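# Remove the tank's cap and place it on the bench

## Task

Get the cap off the tank and leave it resting on the bench. Nobody is available to answer questions. The cap has to stay on the bench after the robot lets go, and nothing may fall off the table or be left off it.

## Robot and tools

Robot: two arms, left_arm and right_arm, each with six joints and a parallel gripper. Scene frame: origin at table-top height, midway between the nominal arm bases; +x points out over the table, +z up, and left_arm sits on the +y side. The names do not match image sides. Calibrated bases: left_arm at (+0.042, +0.246, +0.040) m, right_arm at (-0.032, -0.292, +0.014) m, both turned only slightly about z. A two-camera stand is fixed behind the arms.

Joint order, used in every row and every per-joint list: shoulder, elbow, waist, wrist pitch, wrist yaw, wrist roll. A gripper's opening follows the six joints. Stated joint ranges in rad: waist -2.618 to 3.054, shoulder 0.000 to 3.142, elbow 0.000 to 3.142, wrist pitch -1.571 to 1.571, wrist yaw -1.571 to 1.571, wrist roll -2.094 to 2.094. A real end can differ by up to 0.059 rad. The gripper's fingers point along its +z axis and close along its y axis. The reported hand point lies between the pads, about 1 cm short of the fingertips.

A row has 14 numbers, each in [-1, 1]: left_arm's six joints and opening, then right_arm's six joints and opening. It is one list for both arms, and both halves must be present even if only one arm moves. Joint entries are scaled offsets: 1.0 equals 2.224 rad for shoulder, elbow and waist, and 8.485 rad for the three wrist joints. They count from the Joint targets as they stood when the action (or move) began, not from the previous row. Sending the same offset again moves the arm further. Send 0 to hold a joint. The opening is absolute: +1 fully open, -1 closed. Mid values ask the fingers to reach that grip_measured reading. A 0 there is a real command, so resend the present opening to leave a gripper alone.

execute_actions: "actions" is a list of up to 15 actions. Each action is a table of up to 15 rows, one per 1/30 s step. A short table repeats its last row until 15 steps are done. An empty list just reports state. "cameras" lists camera names: null or ["all"] shows every camera, [] shows none, and an unknown name voids the call. An action is refused for both arms if it would push a joint more than 0.059 rad beyond its range. If the first action fails that test, the whole call is refused.

move: "target" is either one 14-number row or a list of up to 15 rows. It uses the same scaling, and every row counts from the same starting Joint targets. The joints follow interpolated paths together and do not avoid obstacles or the other arm. "speed" is in rad/s, from 0.01 to 12.57 (default 0.5), for the joint with the longest travel. It can be one value or one per target. "blend" is in rad; 0 stops at each target. "opening_speed" is the rate of change of the opening per second, 0.2 or more. "grip_force" is in newtons per pad, 10 to 50, given once or per arm. It persists, and low values close slowly. blocking=false returns after about 0.5 s while the move continues. The result ends with a "move:" line: done, off_target (at rest more than 0.035 rad from target), moving, held, or fault. It may add limits=held. Faster moves and targets set deeper past contact hit and press harder.

wait: "seconds" from 0 to 10. The arms hold their last command, and any running move carries on. stop: brakes a running move, and braking takes some distance. zoom_image: "camera" plus "region" [x0, y0, x1, y1] in image pixels from the top-left. The region may be at most 504 wide and 504 high, and only the newest images can be zoomed. finished_scene: ends the scene for good (scene 1). The cap must already stay put without the robot.

Cameras, in this order: cam_head_left, cam_head_right, cam_high, cam_low, cam_left_wrist, cam_right_wrist, all 672x504. Calibration gives K, distortion and world-to-camera transforms. Fixed cameras may be off by a few degrees or millimetres. Wrist camera poses come from joint readings and can lag during motion.

Results: end_effector_position (m) and end_effector_quat_wxyz are in the scene frame, possibly a few cm off. Joint positions and velocities (rad, rad/s) come per arm, ending with the pad gap (m; 0.094 when fully open). "Joint targets" is the base for your next offsets. "Tool commands" shows the current openings. grip_measured uses the opening scale and reads slightly wide when empty. grip_effort_nm is the gripper motor's averaged effort (negative means closing). It is not finger force. Joint torques are in position order, have offsets, and wrap at ±28 N m on the first three. "joint sent to its limit" means a joint was clipped at its end. "joint command not followed" means a clearance check altered targets. MOTOR HOT appears at 75 °C. An OVER-TEMPERATURE FAULT at 90 °C folds that arm and disables it, and at 100 °C the arm drops. Per step, a target may lead its measured angle by at most 0.339 rad (big joints) or 2.2 rad (wrist). If a target would move the hand more than 200 mm, it is scaled back.

Avoid: any contact or squeeze between the two arms, including one gripper closing on the other's fingers. Also avoid dropping the cap or releasing it while it moves, fast impacts, and hard pushes on fixed or heavy things. Do not let anything leave the table or strain the wrist camera cables. Do not hold loads stretched out for long. To end a push, command targets back past the measured positions. Close slowly on fragile parts, and open well above grip_measured to release.

Each tool is called in YAML: its name, and indented under it one key for each argument.

## Session

execute_actions:
  actions: []

Scene clock: 0.00 s.
left_arm: end_effector_position=(+0.3570, +0.3407, +0.1977) grip_measured=+1.000 grip_effort_nm=n/a end_effector_quat_wxyz=(+0.527, -0.221, +0.817, +0.083) | right_arm: end_effector_position=(+0.3119, -0.3206, +0.1931) grip_measured=+1.000 grip_effort_nm=n/a end_effector_quat_wxyz=(+0.618, +0.005, +0.764, -0.186)
Joint names: [shoulder, elbow, waist, wrist pitch, wrist yaw, wrist roll]
Joint positions: left_arm=[0.93 0.434 0.156 0.036 -0.231 -0.221 0.094] | right_arm=[1.04 0.288 0.083 0.567 0.422 -0.209 0.094]
Joint velocities: within noise
Joint torques (N m): no reading
Motor temperatures (°C): left_arm=[25 23 23 29 20 19 23] | right_arm=[27 29 24 29 22 19 18]
Heat: left arm: 29 °C; right arm: 29 °C.
Joint targets: left_arm=[0.923 0.442 0.156 0.031 -0.233 -0.221] | right_arm=[1.034 0.296 0.083 0.568 0.423 -0.208]
Tool commands: left_gripper/opening=+1.0 right_gripper/opening=+1.0

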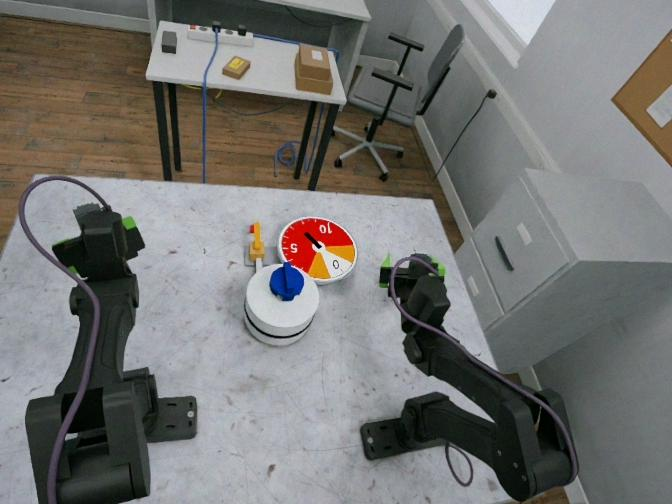

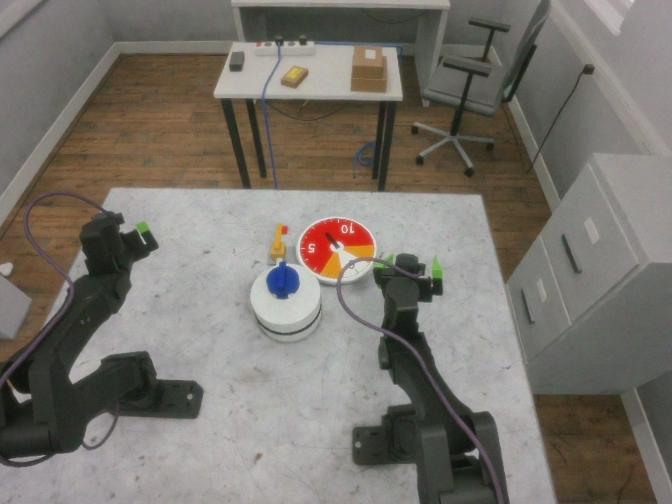

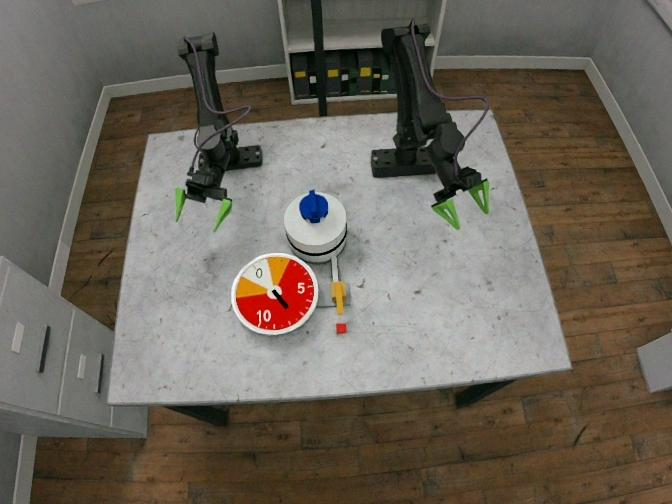

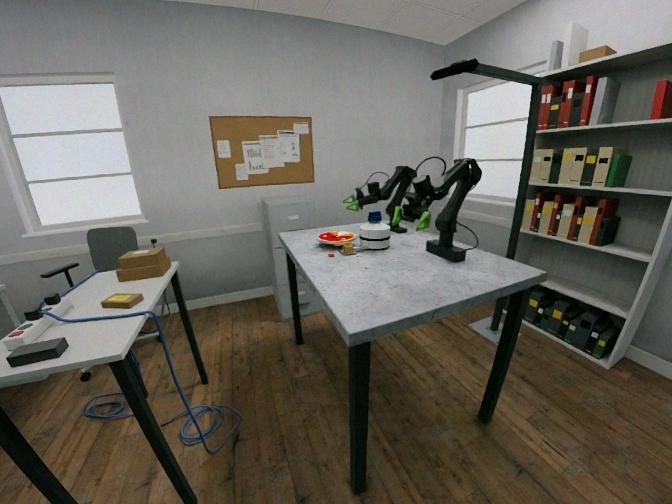

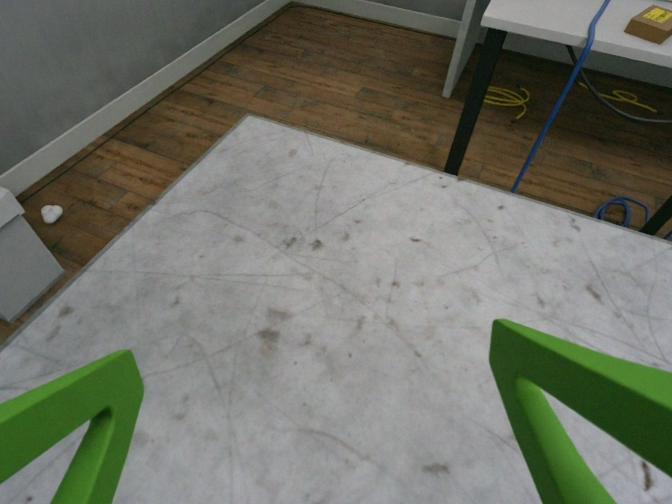

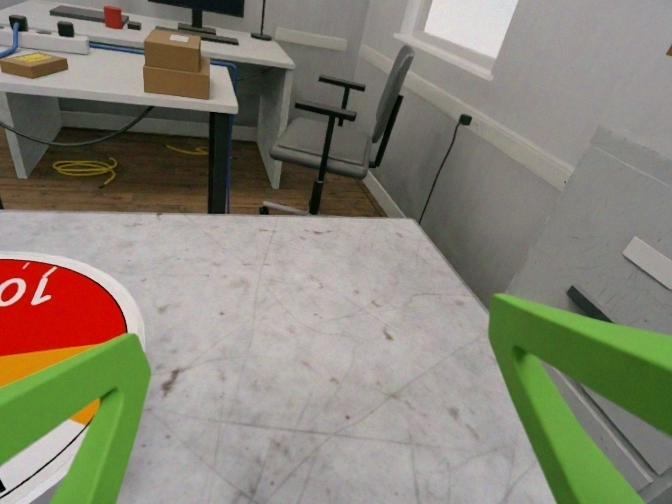

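zoom_image:
  camera: "cam_head_left"
  region: [220, 200, 380, 360]

zoom_image:
  camera: "cam_high"
  region: [220, 180, 380, 350]

zoom_image:
  camera: "cam_head_right"
  region: [230, 200, 390, 350]

zoom_image:
  camera: "cam_low"
  region: [300, 190, 420, 270]

Scaled by 3.150 from the camera's 672x504 image, which has a finer 960x720 frame.

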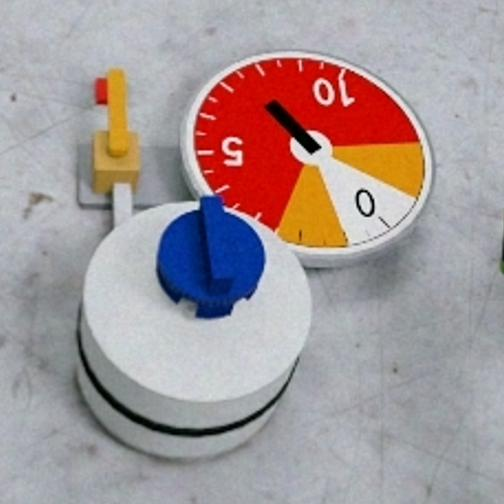

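Scaled by 2.965 from the camera's 672x504 image, which has a finer 960x720 frame.

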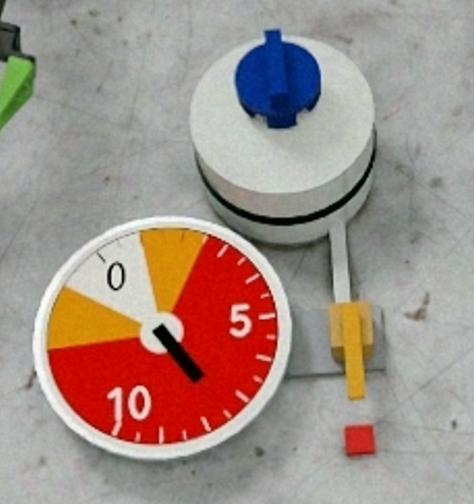

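Scaled by 3.150 from the camera's 672x504 image, which has a finer 960x720 frame.

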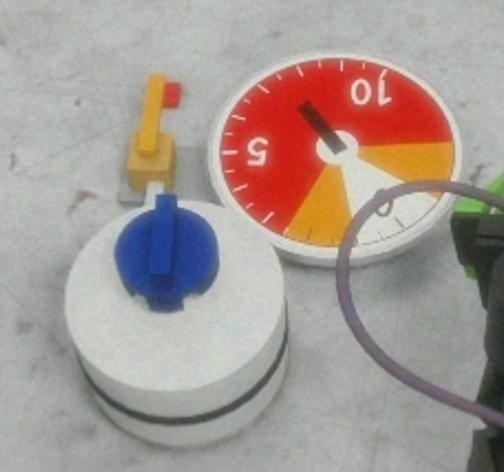

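Scaled by 4.200 from the camera's 672x504 image, which has a finer 960x720 frame.

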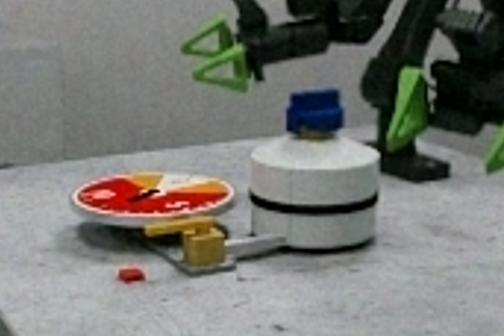

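move:
  target: [0.438,0.590,-0.310,-0.1281,0.0275,-0.0365,1,0,0,0,0,0,0,1]
  speed: 0.7

Scene clock: 5.53 s.
left_arm: end_effector_position=(+0.4250, +0.0244, +0.2006) grip_measured=+1.000 grip_effort_nm=0.00 end_effector_quat_wxyz=(+0.164, +0.003, +0.982, -0.093) | right_arm: end_effector_position=(+0.3118, -0.3206, +0.1926) grip_measured=+1.000 grip_effort_nm=0.01 end_effector_quat_wxyz=(+0.617, +0.005, +0.765, -0.186)
Joint names: [shoulder, elbow, waist, wrist pitch, wrist yaw, wrist roll]
Joint positions: left_arm=[1.874 1.723 -0.535 -1.04 -0.004 -0.521 0.094] | right_arm=[1.04 0.288 0.083 0.565 0.422 -0.209 0.094]
Joint torques (N m): left_arm=[-8.53 10.62 -0.02 1.12 0.06 -0.05] | right_arm=[-2.97 8.75 -0.02 1.58 0.04 0.03]
Heat: left arm: 30 °C; right arm: 31 °C.
Joint targets: left_arm=[1.897 1.754 -0.533 -1.056 0.001 -0.531] | right_arm=[1.034 0.296 0.083 0.568 0.423 -0.208]
move: done
camera_calibration:
cam_left_wrist: T_world_to_cam=[[-0.124426, -0.976347, 0.176819, 0.0381827], [-0.987034, 0.140005, 0.0785071, 0.427989], [-0.101406, -0.164758, -0.981107, 0.342645], [0, 0, 0, 1]] pos_world=[0.461936, 0.0338125, 0.29582]
cam_right_wrist: T_world_to_cam=[[-0.286073, -0.933433, 0.216485, -0.25722], [-0.610314, 0.00332687, -0.792153, 0.367992], [0.738701, -0.358737, -0.570639, -0.135816], [0, 0, 0, 1]] pos_world=[0.251335, -0.290044, 0.269688]

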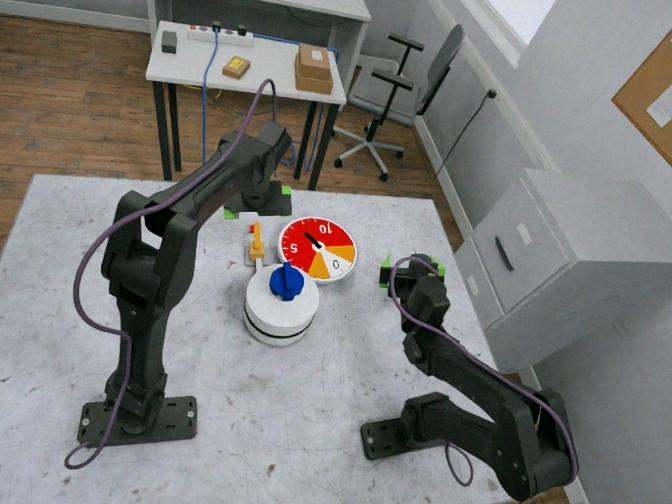

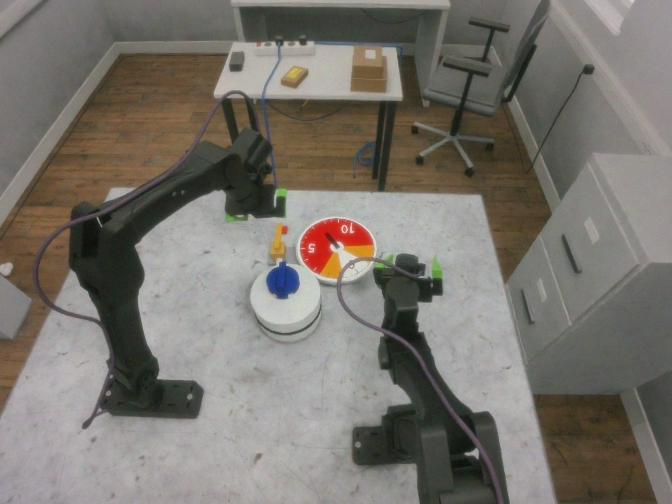

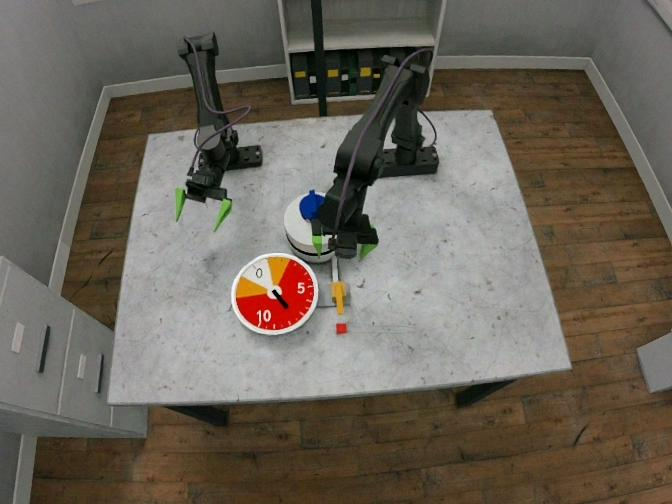

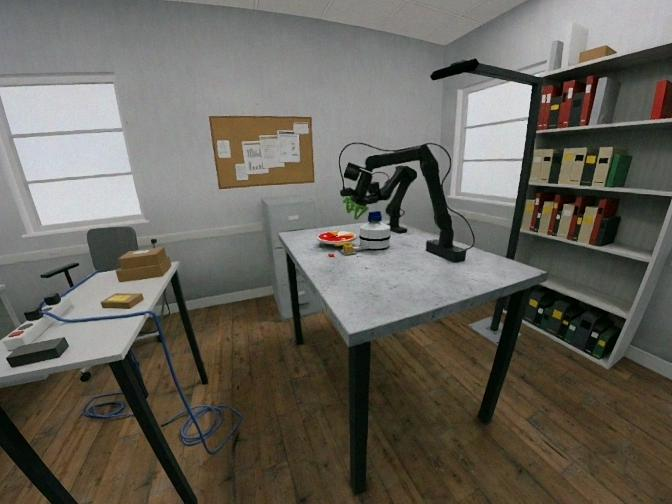

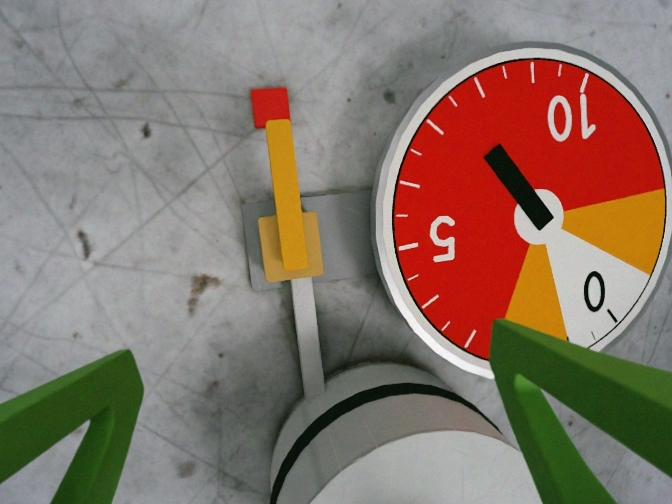

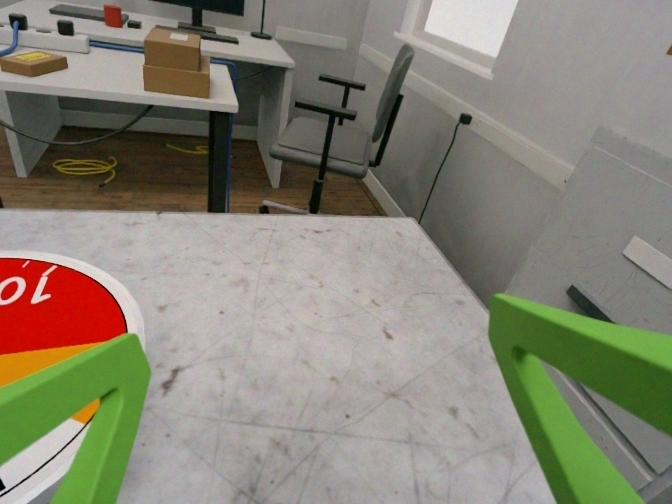

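move:
  target: [0.0998,0.0211,0.0247,0.0205,0,0.0072,-0.1,0,0,0,0,0,0,1]
  cameras: ["cam_left_wrist","cam_head_right","cam_high"]

Scene clock: 7.77 s.
left_arm: end_effector_position=(+0.4775, +0.0233, +0.1282) grip_measured=-0.098 grip_effort_nm=-0.12 end_effector_quat_wxyz=(+0.152, -0.002, +0.985, -0.077) | right_arm: end_effector_position=(+0.3118, -0.3206, +0.1926) grip_measured=+1.000 grip_effort_nm=0.01 end_effector_quat_wxyz=(+0.617, +0.005, +0.765, -0.186)
Joint names: [shoulder, elbow, waist, wrist pitch, wrist yaw, wrist roll]
Joint positions: left_arm=[2.104 1.775 -0.482 -0.899 -0.002 -0.48 0.042] | right_arm=[1.04 0.288 0.083 0.565 0.422 -0.209 0.094]
Joint torques (N m): left_arm=[-11.18 10.11 0.21 1.38 0.05 0.11] | right_arm=[-2.97 8.73 -0.02 1.58 0.04 0.02]
Heat: left arm: 30 °C; right arm: 31 °C.
Joint targets: left_arm=[2.119 1.801 -0.478 -0.882 0.001 -0.470] | right_arm=[1.034 0.296 0.083 0.568 0.423 -0.208]
move: done
camera_calibration:
cam_left_wrist: T_world_to_cam=[[-0.106838, -0.982732, 0.151071, 0.0515431], [-0.986477, 0.123763, 0.107449, 0.482112], [-0.12429, -0.137549, -0.982666, 0.287277], [0, 0, 0, 1]] pos_world=[0.516805, 0.0305002, 0.222709]
Images, in order (width x height): cam_head_right 672x504, cam_high 672x504, cam_left_wrist 672x504.

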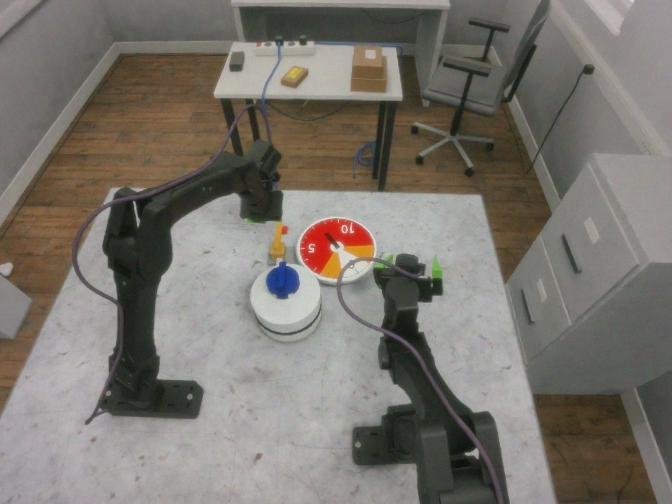

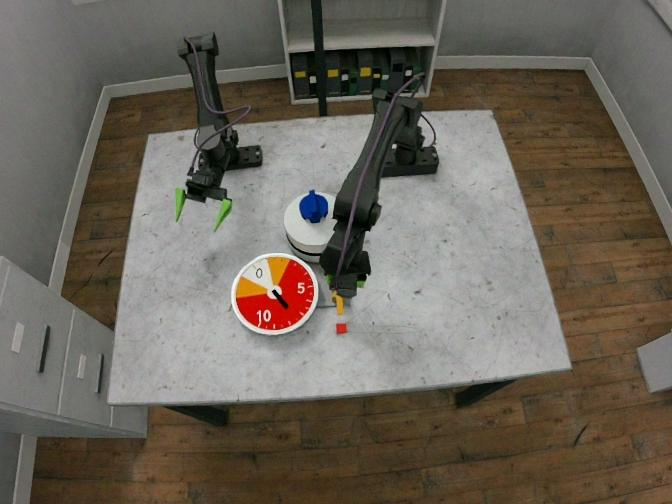

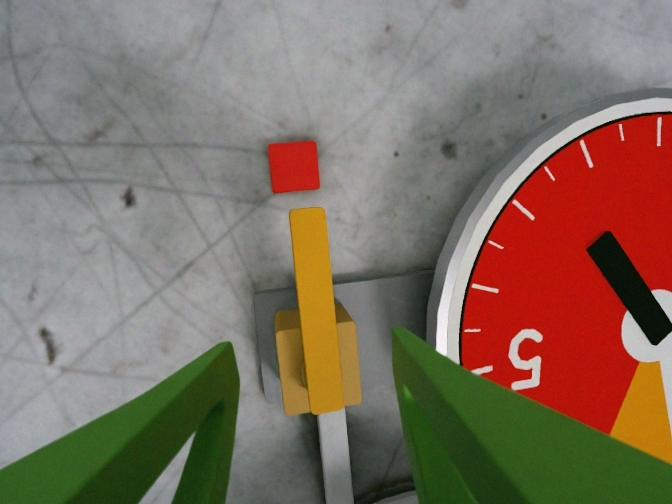

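move:
  target: [0.0502,-0.0537,-0.0054,0.0272,0,0,-0.3,0,0,0,0,0,0,1]
  speed: 0.15

zoom_image:
  camera: "cam_low"
  region: [300, 160, 420, 270]

Scene clock: 10.33 s.
left_arm: end_effector_position=(+0.5000, +0.0118, +0.0743) grip_measured=-0.298 grip_effort_nm=-0.12 end_effector_quat_wxyz=(+0.174, -0.002, +0.981, -0.089) | right_arm: end_effector_position=(+0.3118, -0.3206, +0.1926) grip_measured=+1.000 grip_effort_nm=0.01 end_effector_quat_wxyz=(+0.617, +0.005, +0.765, -0.186)
Joint names: [shoulder, elbow, waist, wrist pitch, wrist yaw, wrist roll]
Joint positions: left_arm=[2.2 1.693 -0.482 -0.669 -0.002 -0.48 0.033] | right_arm=[1.04 0.288 0.083 0.565 0.422 -0.209 0.094]
Joint torques (N m): left_arm=[-10.7 6.63 -0.79 1.46 0.05 0.13] | right_arm=[-2.95 8.72 -0.01 1.59 0.03 0.03]
Heat: left arm: 30 °C; right arm: 31 °C.
Joint targets: left_arm=[2.231 1.682 -0.491 -0.651 0.001 -0.470] | right_arm=[1.034 0.296 0.083 0.568 0.423 -0.208]
move: done
camera_calibration:
cam_left_wrist: T_world_to_cam=[[-0.1144, -0.979003, 0.168719, 0.0532059], [-0.990212, 0.126042, 0.0599542, 0.51683], [-0.079961, -0.160209, -0.983839, 0.213688], [0, 0, 0, 1]] pos_world=[0.534944, 0.0211813, 0.170272]
cam_right_wrist: T_world_to_cam=[[-0.286073, -0.933433, 0.216485, -0.25722], [-0.610314, 0.00332687, -0.792153, 0.367992], [0.738701, -0.358737, -0.570639, -0.135816], [0, 0, 0, 1]] pos_world=[0.251335, -0.290044, 0.269688]

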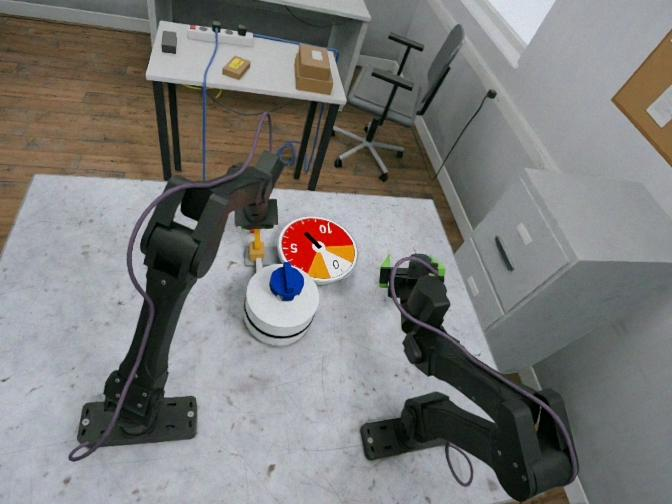

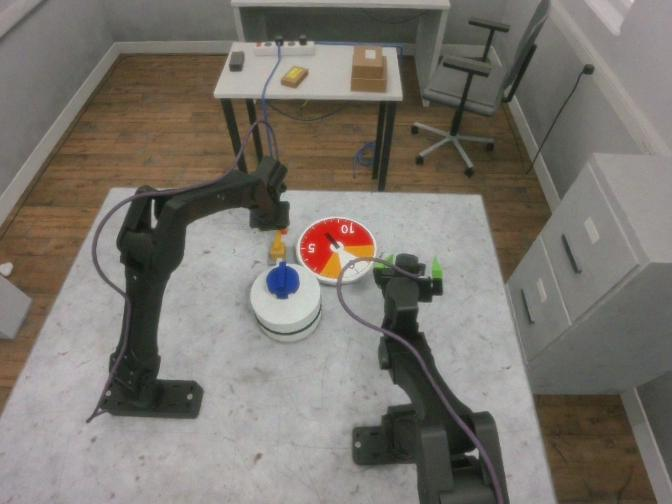

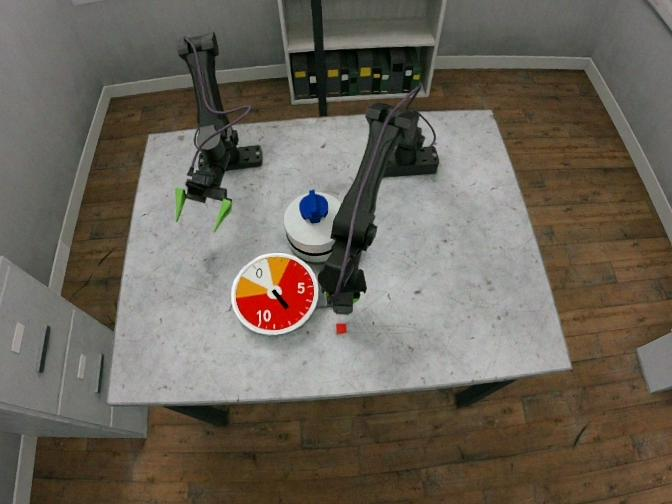

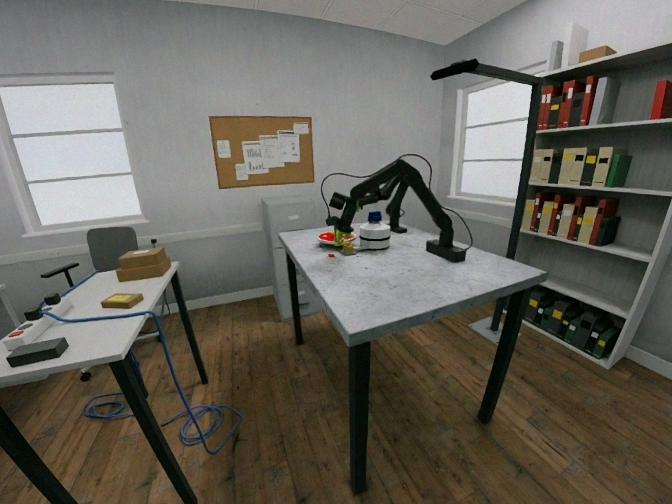

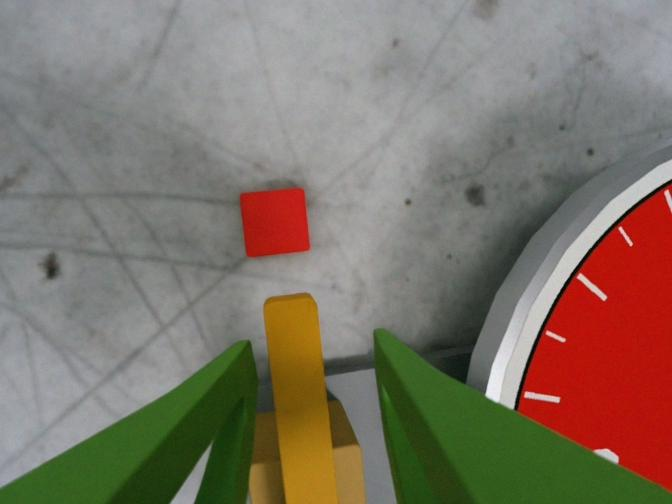

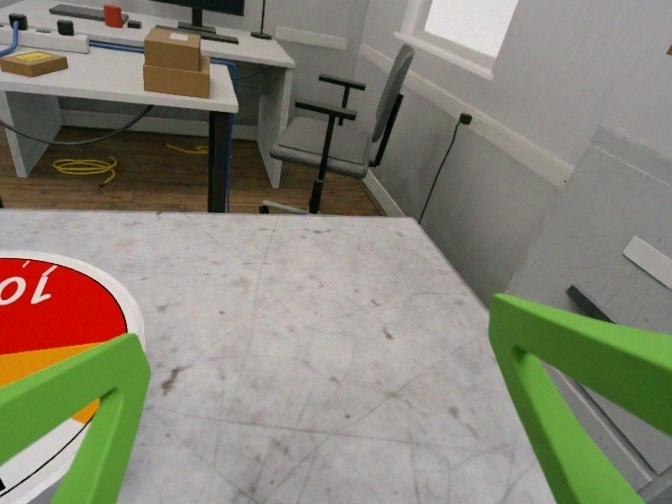

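Scaled by 4.200 from the camera's 672x504 image, which has a finer 960x720 frame.

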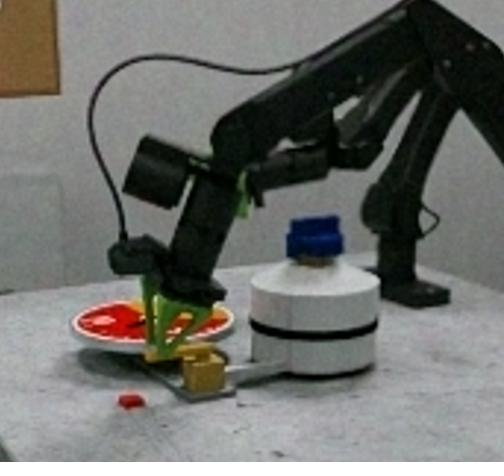

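move:
  target: [0.006,-0.0423,0.0036,0.0114,0,0,-0.3,0,0,0,0,0,0,1]
  speed: 0.15
  cameras: ["cam_left_wrist","cam_low"]

zoom_image:
  camera: "cam_low"
  region: [320, 200, 400, 270]

Scene clock: 12.07 s.
left_arm: end_effector_position=(+0.4924, +0.0156, +0.0452) grip_measured=-0.298 grip_effort_nm=-0.12 end_effector_quat_wxyz=(+0.169, -0.002, +0.982, -0.086) | right_arm: end_effector_position=(+0.3118, -0.3206, +0.1926) grip_measured=+1.000 grip_effort_nm=0.01 end_effector_quat_wxyz=(+0.617, +0.005, +0.765, -0.186)
Joint names: [shoulder, elbow, waist, wrist pitch, wrist yaw, wrist roll]
Joint positions: left_arm=[2.214 1.598 -0.482 -0.573 -0.002 -0.48 0.033] | right_arm=[1.04 0.288 0.083 0.565 0.422 -0.209 0.094]
Joint torques (N m): left_arm=[-10.65 6.42 -0.14 1.48 0.06 0.12] | right_arm=[-2.96 8.75 -0.02 1.59 0.05 0.03]
Heat: left arm: 30 °C; right arm: 32 °C.
Joint targets: left_arm=[2.245 1.587 -0.482 -0.554 0.001 -0.470] | right_arm=[1.034 0.296 0.083 0.568 0.423 -0.208]
move: done
camera_calibration:
cam_left_wrist: T_world_to_cam=[[-0.112697, -0.979896, 0.164627, 0.0603394], [-0.989518, 0.125736, 0.0710202, 0.509711], [-0.090292, -0.154898, -0.983796, 0.190118], [0, 0, 0, 1]] pos_world=[0.528335, 0.0244864, 0.140904]
Images, in order (width x height): cam_low 672x504, cam_left_wrist 672x504.

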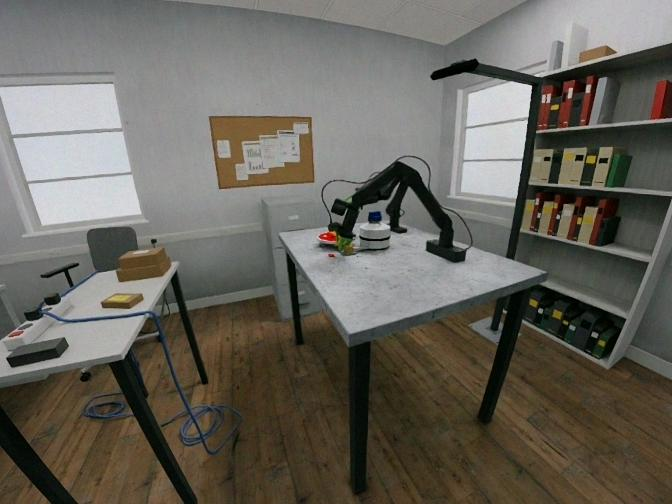

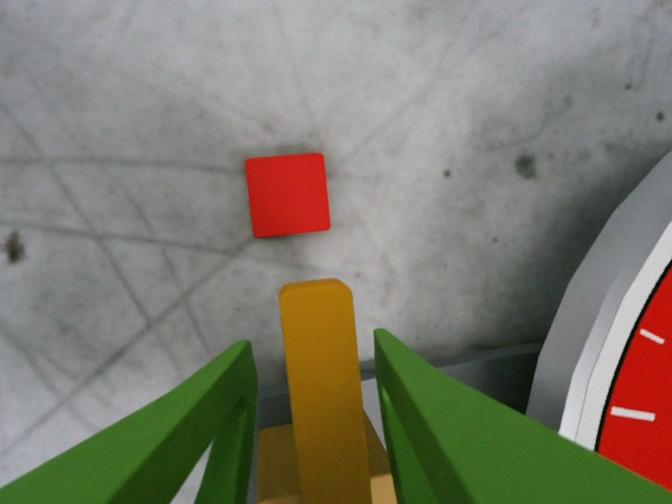

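Scaled by 6.300 from the camera's 672x504 image, which has a finer 960x720 frame.

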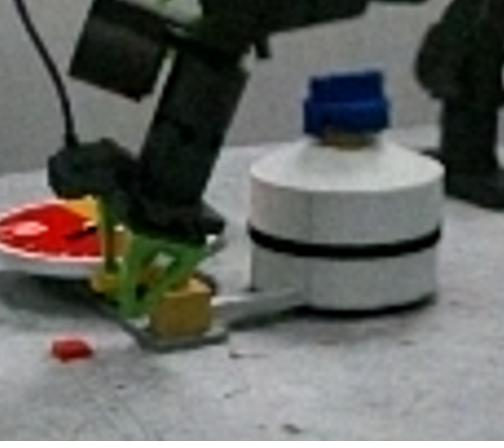

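move:
  target: [-0.0274,-0.0441,0.0182,0.0048,0,-0.0589,-0.5,0,0,0,0,0,0,1]
  speed: 0.4
  cameras: ["cam_left_wrist","cam_high"]

Scene clock: 14.57 s.
left_arm: end_effector_position=(+0.4990, +0.0224, +0.0358) grip_measured=-0.498 grip_effort_nm=-0.12 end_effector_quat_wxyz=(+0.159, -0.239, +0.947, -0.145) | right_arm: end_effector_position=(+0.3118, -0.3206, +0.1926) grip_measured=+1.000 grip_effort_nm=0.01 end_effector_quat_wxyz=(+0.617, +0.005, +0.765, -0.186)
Joint names: [shoulder, elbow, waist, wrist pitch, wrist yaw, wrist roll]
Joint positions: left_arm=[2.205 1.52 -0.457 -0.453 0.017 -0.948 0.024] | right_arm=[1.04 0.288 0.083 0.565 0.422 -0.209 0.094]
Joint torques (N m): left_arm=[-14.68 4.62 1.16 0.79 -0.17 -0.16] | right_arm=[-2.96 8.73 -0.02 1.58 0.03 0.03]
Heat: left arm: 30 °C; right arm: 32 °C.
Joint targets: left_arm=[2.183 1.489 -0.442 -0.514 0.000 -0.969] | right_arm=[1.034 0.296 0.083 0.568 0.423 -0.208]
move: off_target (left_arm); left_arm: the wrist pitch is farthest, 0.061 rad from its target
camera_calibration:
cam_left_wrist: T_world_to_cam=[[0.324224, -0.878066, 0.351964, -0.157717], [-0.945833, -0.294321, 0.137026, 0.501331], [-0.0167276, -0.377327, -0.925929, 0.148742], [0, 0, 0, 1]] pos_world=[0.527799, 0.0651901, 0.124541]
Images, in order (width x height): cam_high 672x504, cam_left_wrist 672x504.

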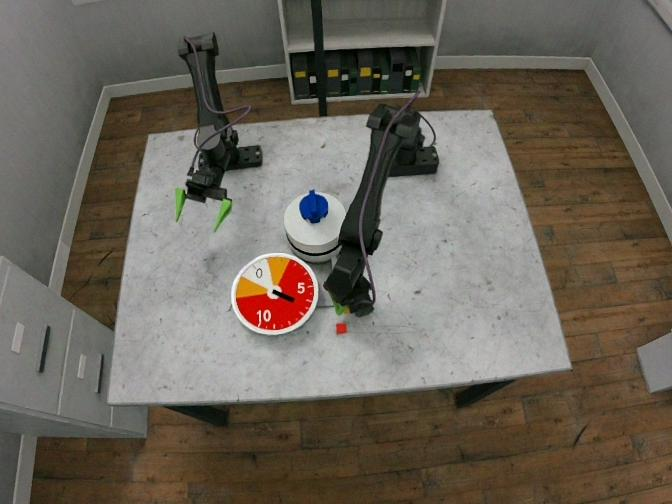

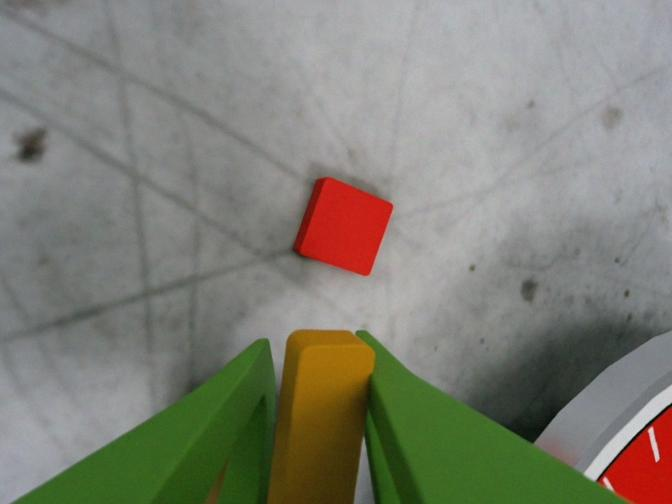

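zoom_image:
  camera: "cam_high"
  region: [220, 240, 380, 350]

wait:
  seconds: 0.5
  cameras: ["cam_high"]

zoom_image:
  camera: "cam_high"
  region: [220, 240, 380, 350]

Scaled by 3.150 from the camera's 672x504 image, which has a finer 960x720 frame.

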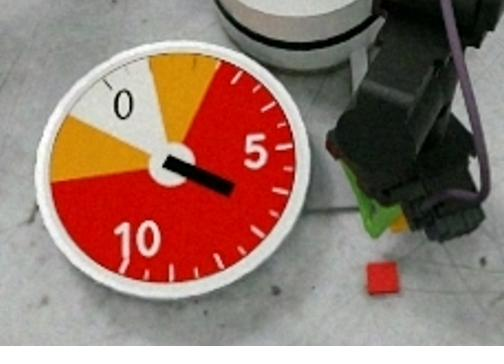

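Scene clock: 15.37 s.
left_arm: end_effector_position=(+0.4990, +0.0224, +0.0358) grip_measured=-0.498 grip_effort_nm=-0.12 end_effector_quat_wxyz=(+0.159, -0.239, +0.947, -0.145) | right_arm: end_effector_position=(+0.3118, -0.3206, +0.1926) grip_measured=+1.000 grip_effort_nm=0.01 end_effector_quat_wxyz=(+0.617, +0.005, +0.765, -0.186)
Joint names: [shoulder, elbow, waist, wrist pitch, wrist yaw, wrist roll]
Joint positions: left_arm=[2.205 1.52 -0.457 -0.453 0.017 -0.948 0.024] | right_arm=[1.04 0.288 0.083 0.565 0.422 -0.209 0.094]
Joint torques (N m): left_arm=[-14.69 4.63 1.16 0.79 -0.17 -0.16] | right_arm=[-2.99 8.75 -0.03 1.58 0.04 0.03]
Heat: left arm: 30 °C; right arm: 32 °C.
Joint targets: left_arm=[2.183 1.489 -0.442 -0.514 0.000 -0.969] | right_arm=[1.034 0.296 0.083 0.568 0.423 -0.208]
Tool commands: left_gripper/opening=-0.5 right_gripper/opening=+1.0
wait: 0.50 s; at rest from the start
Images, in order (width x height): cam_high 672x504.

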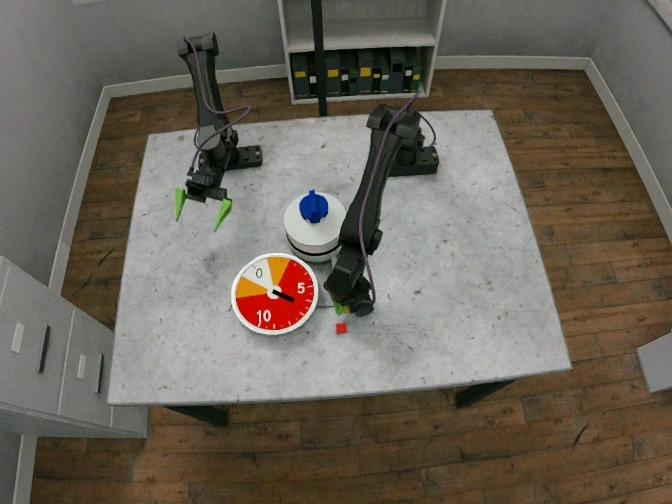

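Scaled by 3.150 from the camera's 672x504 image, which has a finer 960x720 frame.

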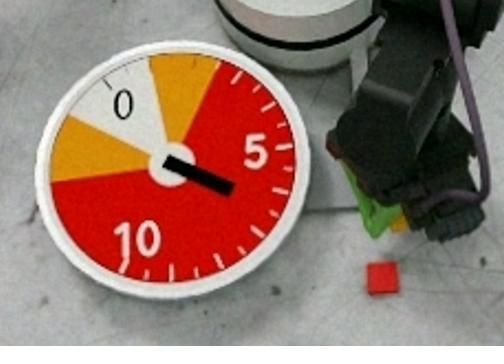

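move:
  target: [-0.0432,-0.0468,0.0135,0.001,0,-0.0354,-0.4,0,0,0,0,0,0,1]
  speed: 0.2
  cameras: ["cam_left_wrist","cam_high"]

zoom_image:
  camera: "cam_high"
  region: [220, 240, 380, 350]

Scene clock: 17.97 s.
left_arm: end_effector_position=(+0.4777, +0.0458, +0.0331) grip_measured=-0.402 grip_effort_nm=0.09 end_effector_quat_wxyz=(+0.123, -0.396, +0.897, -0.153) | right_arm: end_effector_position=(+0.3118, -0.3206, +0.1926) grip_measured=+1.000 grip_effort_nm=0.02 end_effector_quat_wxyz=(+0.617, +0.005, +0.765, -0.186)
Joint names: [shoulder, elbow, waist, wrist pitch, wrist yaw, wrist roll]
Joint positions: left_arm=[2.133 1.407 -0.431 -0.45 0.021 -1.259 0.028] | right_arm=[1.04 0.288 0.083 0.565 0.422 -0.209 0.094]
Joint torques (N m): left_arm=[-16.08 5.24 1.52 0.78 -0.21 -0.04] | right_arm=[-2.97 8.7 0.01 1.58 0.04 0.04]
Motor temperatures (°C): left_arm=[30 26 23 30 20 19 23] | right_arm=[27 32 24 32 21 19 18]
Heat: left arm: 30 °C; right arm: 32 °C.
Joint targets: left_arm=[2.087 1.385 -0.412 -0.505 0.000 -1.270] | right_arm=[1.034 0.296 0.083 0.568 0.423 -0.208]
move: off_target (left_arm); left_arm: the wrist pitch is farthest, 0.055 rad from its target
camera_calibration:
cam_left_wrist: T_world_to_cam=[[0.605638, -0.696585, 0.384671, -0.273139], [-0.79526, -0.546651, 0.262174, 0.423936], [0.027654, -0.464696, -0.885039, 0.136123], [0, 0, 0, 1]] pos_world=[0.498798, 0.104736, 0.114398]
Images, in order (width x height): cam_high 672x504, cam_left_wrist 672x504.

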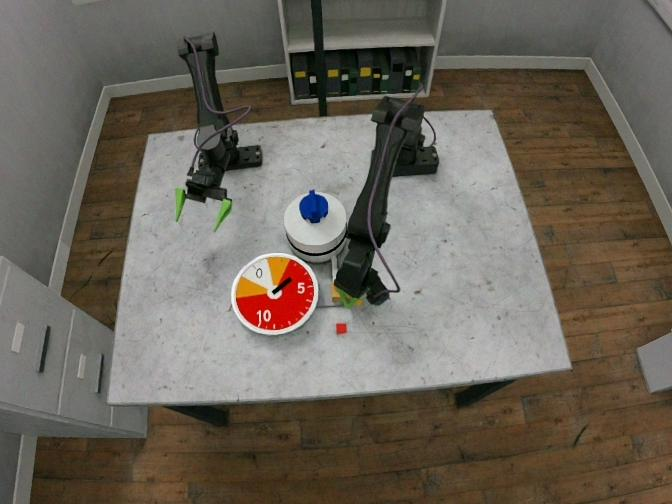

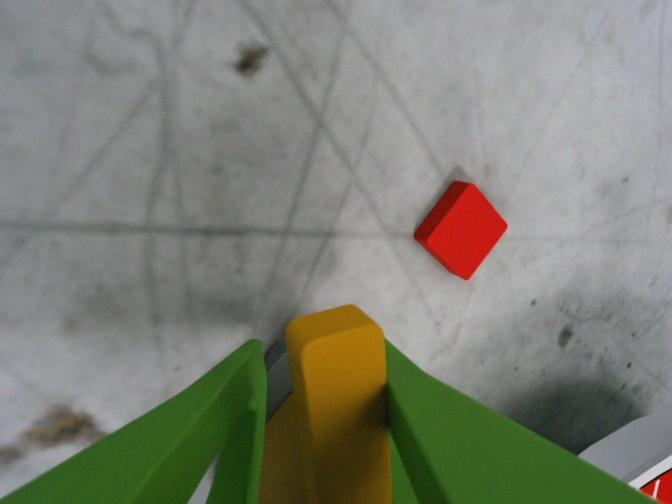

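Scaled by 3.150 from the camera's 672x504 image, which has a finer 960x720 frame.

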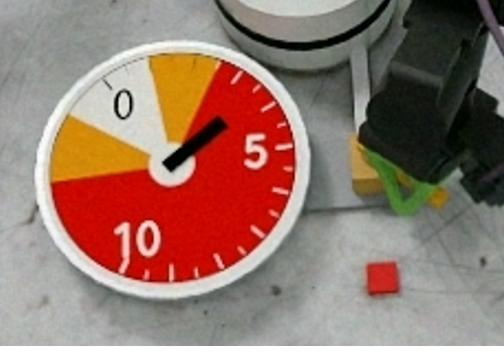

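move:
  target: [-0.0504,-0.0544,0.0076,0.005,0,-0.0707,-0.4,0,0,0,0,0,0,1]
  speed: 0.25
  cameras: ["cam_left_wrist","cam_high"]

zoom_image:
  camera: "cam_high"
  region: [220, 240, 380, 350]

Scene clock: 21.30 s.
left_arm: end_effector_position=(+0.4610, +0.0661, +0.0491) grip_measured=-0.402 grip_effort_nm=0.09 end_effector_quat_wxyz=(+0.078, -0.651, +0.731, -0.190) | right_arm: end_effector_position=(+0.3118, -0.3206, +0.1926) grip_measured=+1.000 grip_effort_nm=0.01 end_effector_quat_wxyz=(+0.617, +0.005, +0.765, -0.186)
Joint names: [shoulder, elbow, waist, wrist pitch, wrist yaw, wrist roll]
Joint positions: left_arm=[2.015 1.285 -0.406 -0.428 0.022 -1.858 0.028] | right_arm=[1.04 0.288 0.083 0.565 0.422 -0.209 0.094]
Joint torques (N m): left_arm=[-14.53 5.34 0.81 1.01 -0.22 -0.07] | right_arm=[-2.96 8.76 -0.02 1.59 0.04 0.03]
Heat: left arm: 32 °C; right arm: 32 °C.
Joint targets: left_arm=[1.975 1.264 -0.395 -0.462 0.001 -1.869] | right_arm=[1.034 0.296 0.083 0.568 0.423 -0.208]
move: off_target (left_arm); left_arm: the shoulder is farthest, 0.040 rad from its target
camera_calibration:
cam_left_wrist: T_world_to_cam=[[0.897283, -0.159405, 0.411672, -0.426356], [-0.358269, -0.807794, 0.468095, 0.223183], [0.257929, -0.567503, -0.781929, 0.0557447], [0, 0, 0, 1]] pos_world=[0.448143, 0.143957, 0.114636]
Images, in order (width x height): cam_high 672x504, cam_left_wrist 672x504.

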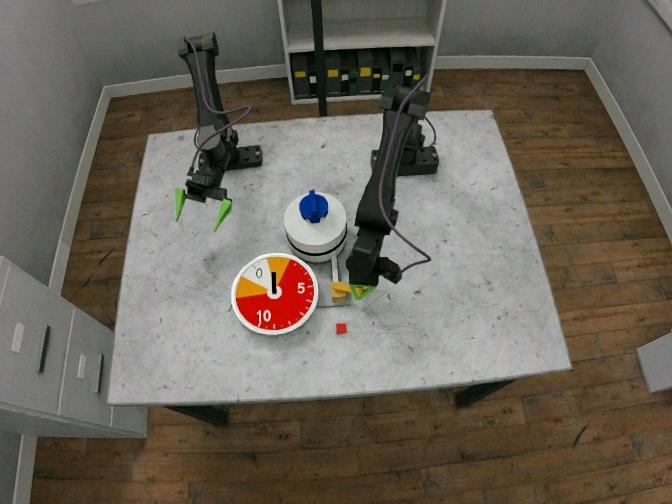

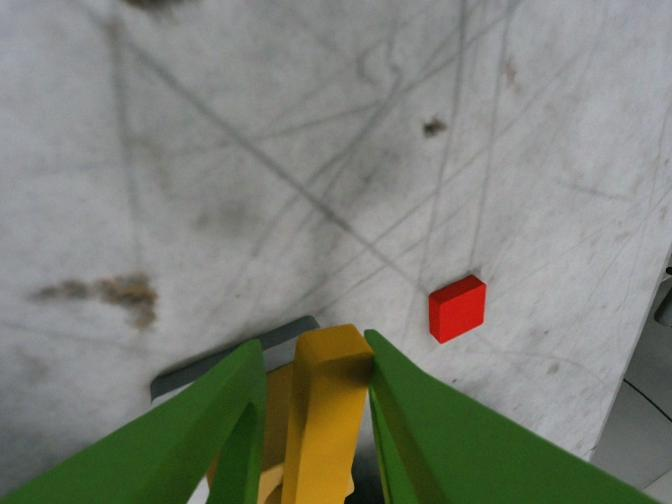

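Scaled by 3.150 from the camera's 672x504 image, which has a finer 960x720 frame.

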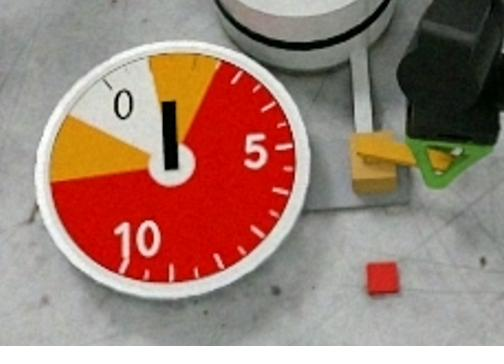

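move:
  target: [-0.0292,-0.051,-0.0135,0.004,0,-0.0224,-0.4,0,0,0,0,0,0,1]
  speed: 0.2
  cameras: ["cam_left_wrist","cam_high"]

zoom_image:
  camera: "cam_high"
  region: [220, 240, 380, 350]

Scene clock: 23.20 s.
left_arm: end_effector_position=(+0.4427, +0.0723, +0.0483) grip_measured=-0.402 grip_effort_nm=0.09 end_effector_quat_wxyz=(-0.066, +0.715, -0.667, +0.200) | right_arm: end_effector_position=(+0.3118, -0.3206, +0.1926) grip_measured=+1.000 grip_effort_nm=0.02 end_effector_quat_wxyz=(+0.617, +0.005, +0.765, -0.186)
Joint names: [shoulder, elbow, waist, wrist pitch, wrist yaw, wrist roll]
Joint positions: left_arm=[1.946 1.174 -0.413 -0.375 0.011 -2.049 0.028] | right_arm=[1.04 0.288 0.083 0.565 0.422 -0.209 0.094]
Joint torques (N m): left_arm=[-13.46 4.96 -1.06 0.84 -0.09 0] | right_arm=[-3 8.77 -0.02 1.58 0.03 0.03]
Heat: left arm: 32 °C; right arm: 32 °C.
Joint targets: left_arm=[1.910 1.151 -0.425 -0.428 0.001 -2.060] | right_arm=[1.034 0.296 0.083 0.568 0.423 -0.208]
move: off_target (left_arm); left_arm: the wrist pitch is farthest, 0.053 rad from its target
camera_calibration:
cam_left_wrist: T_world_to_cam=[[0.916728, 0.022331, 0.398887, -0.429743], [-0.209091, -0.823958, 0.526663, 0.154362], [0.340427, -0.56621, -0.750677, 0.0253213], [0, 0, 0, 1]] pos_world=[0.417613, 0.151121, 0.109131]
Images, in order (width x height): cam_high 672x504, cam_left_wrist 672x504.

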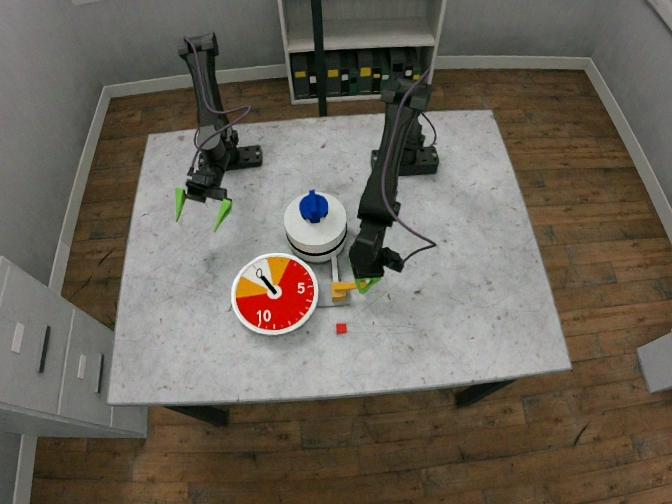

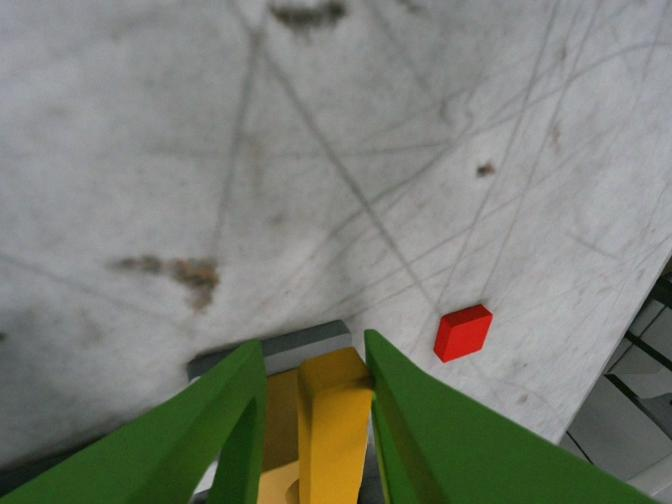

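Scaled by 3.150 from the camera's 672x504 image, which has a finer 960x720 frame.

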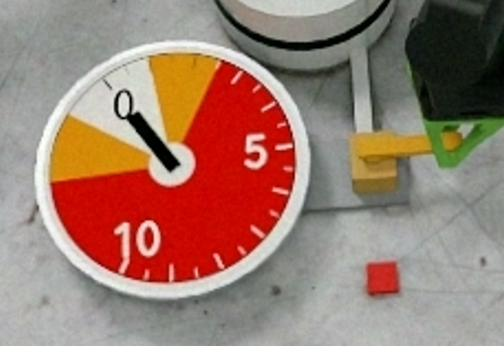

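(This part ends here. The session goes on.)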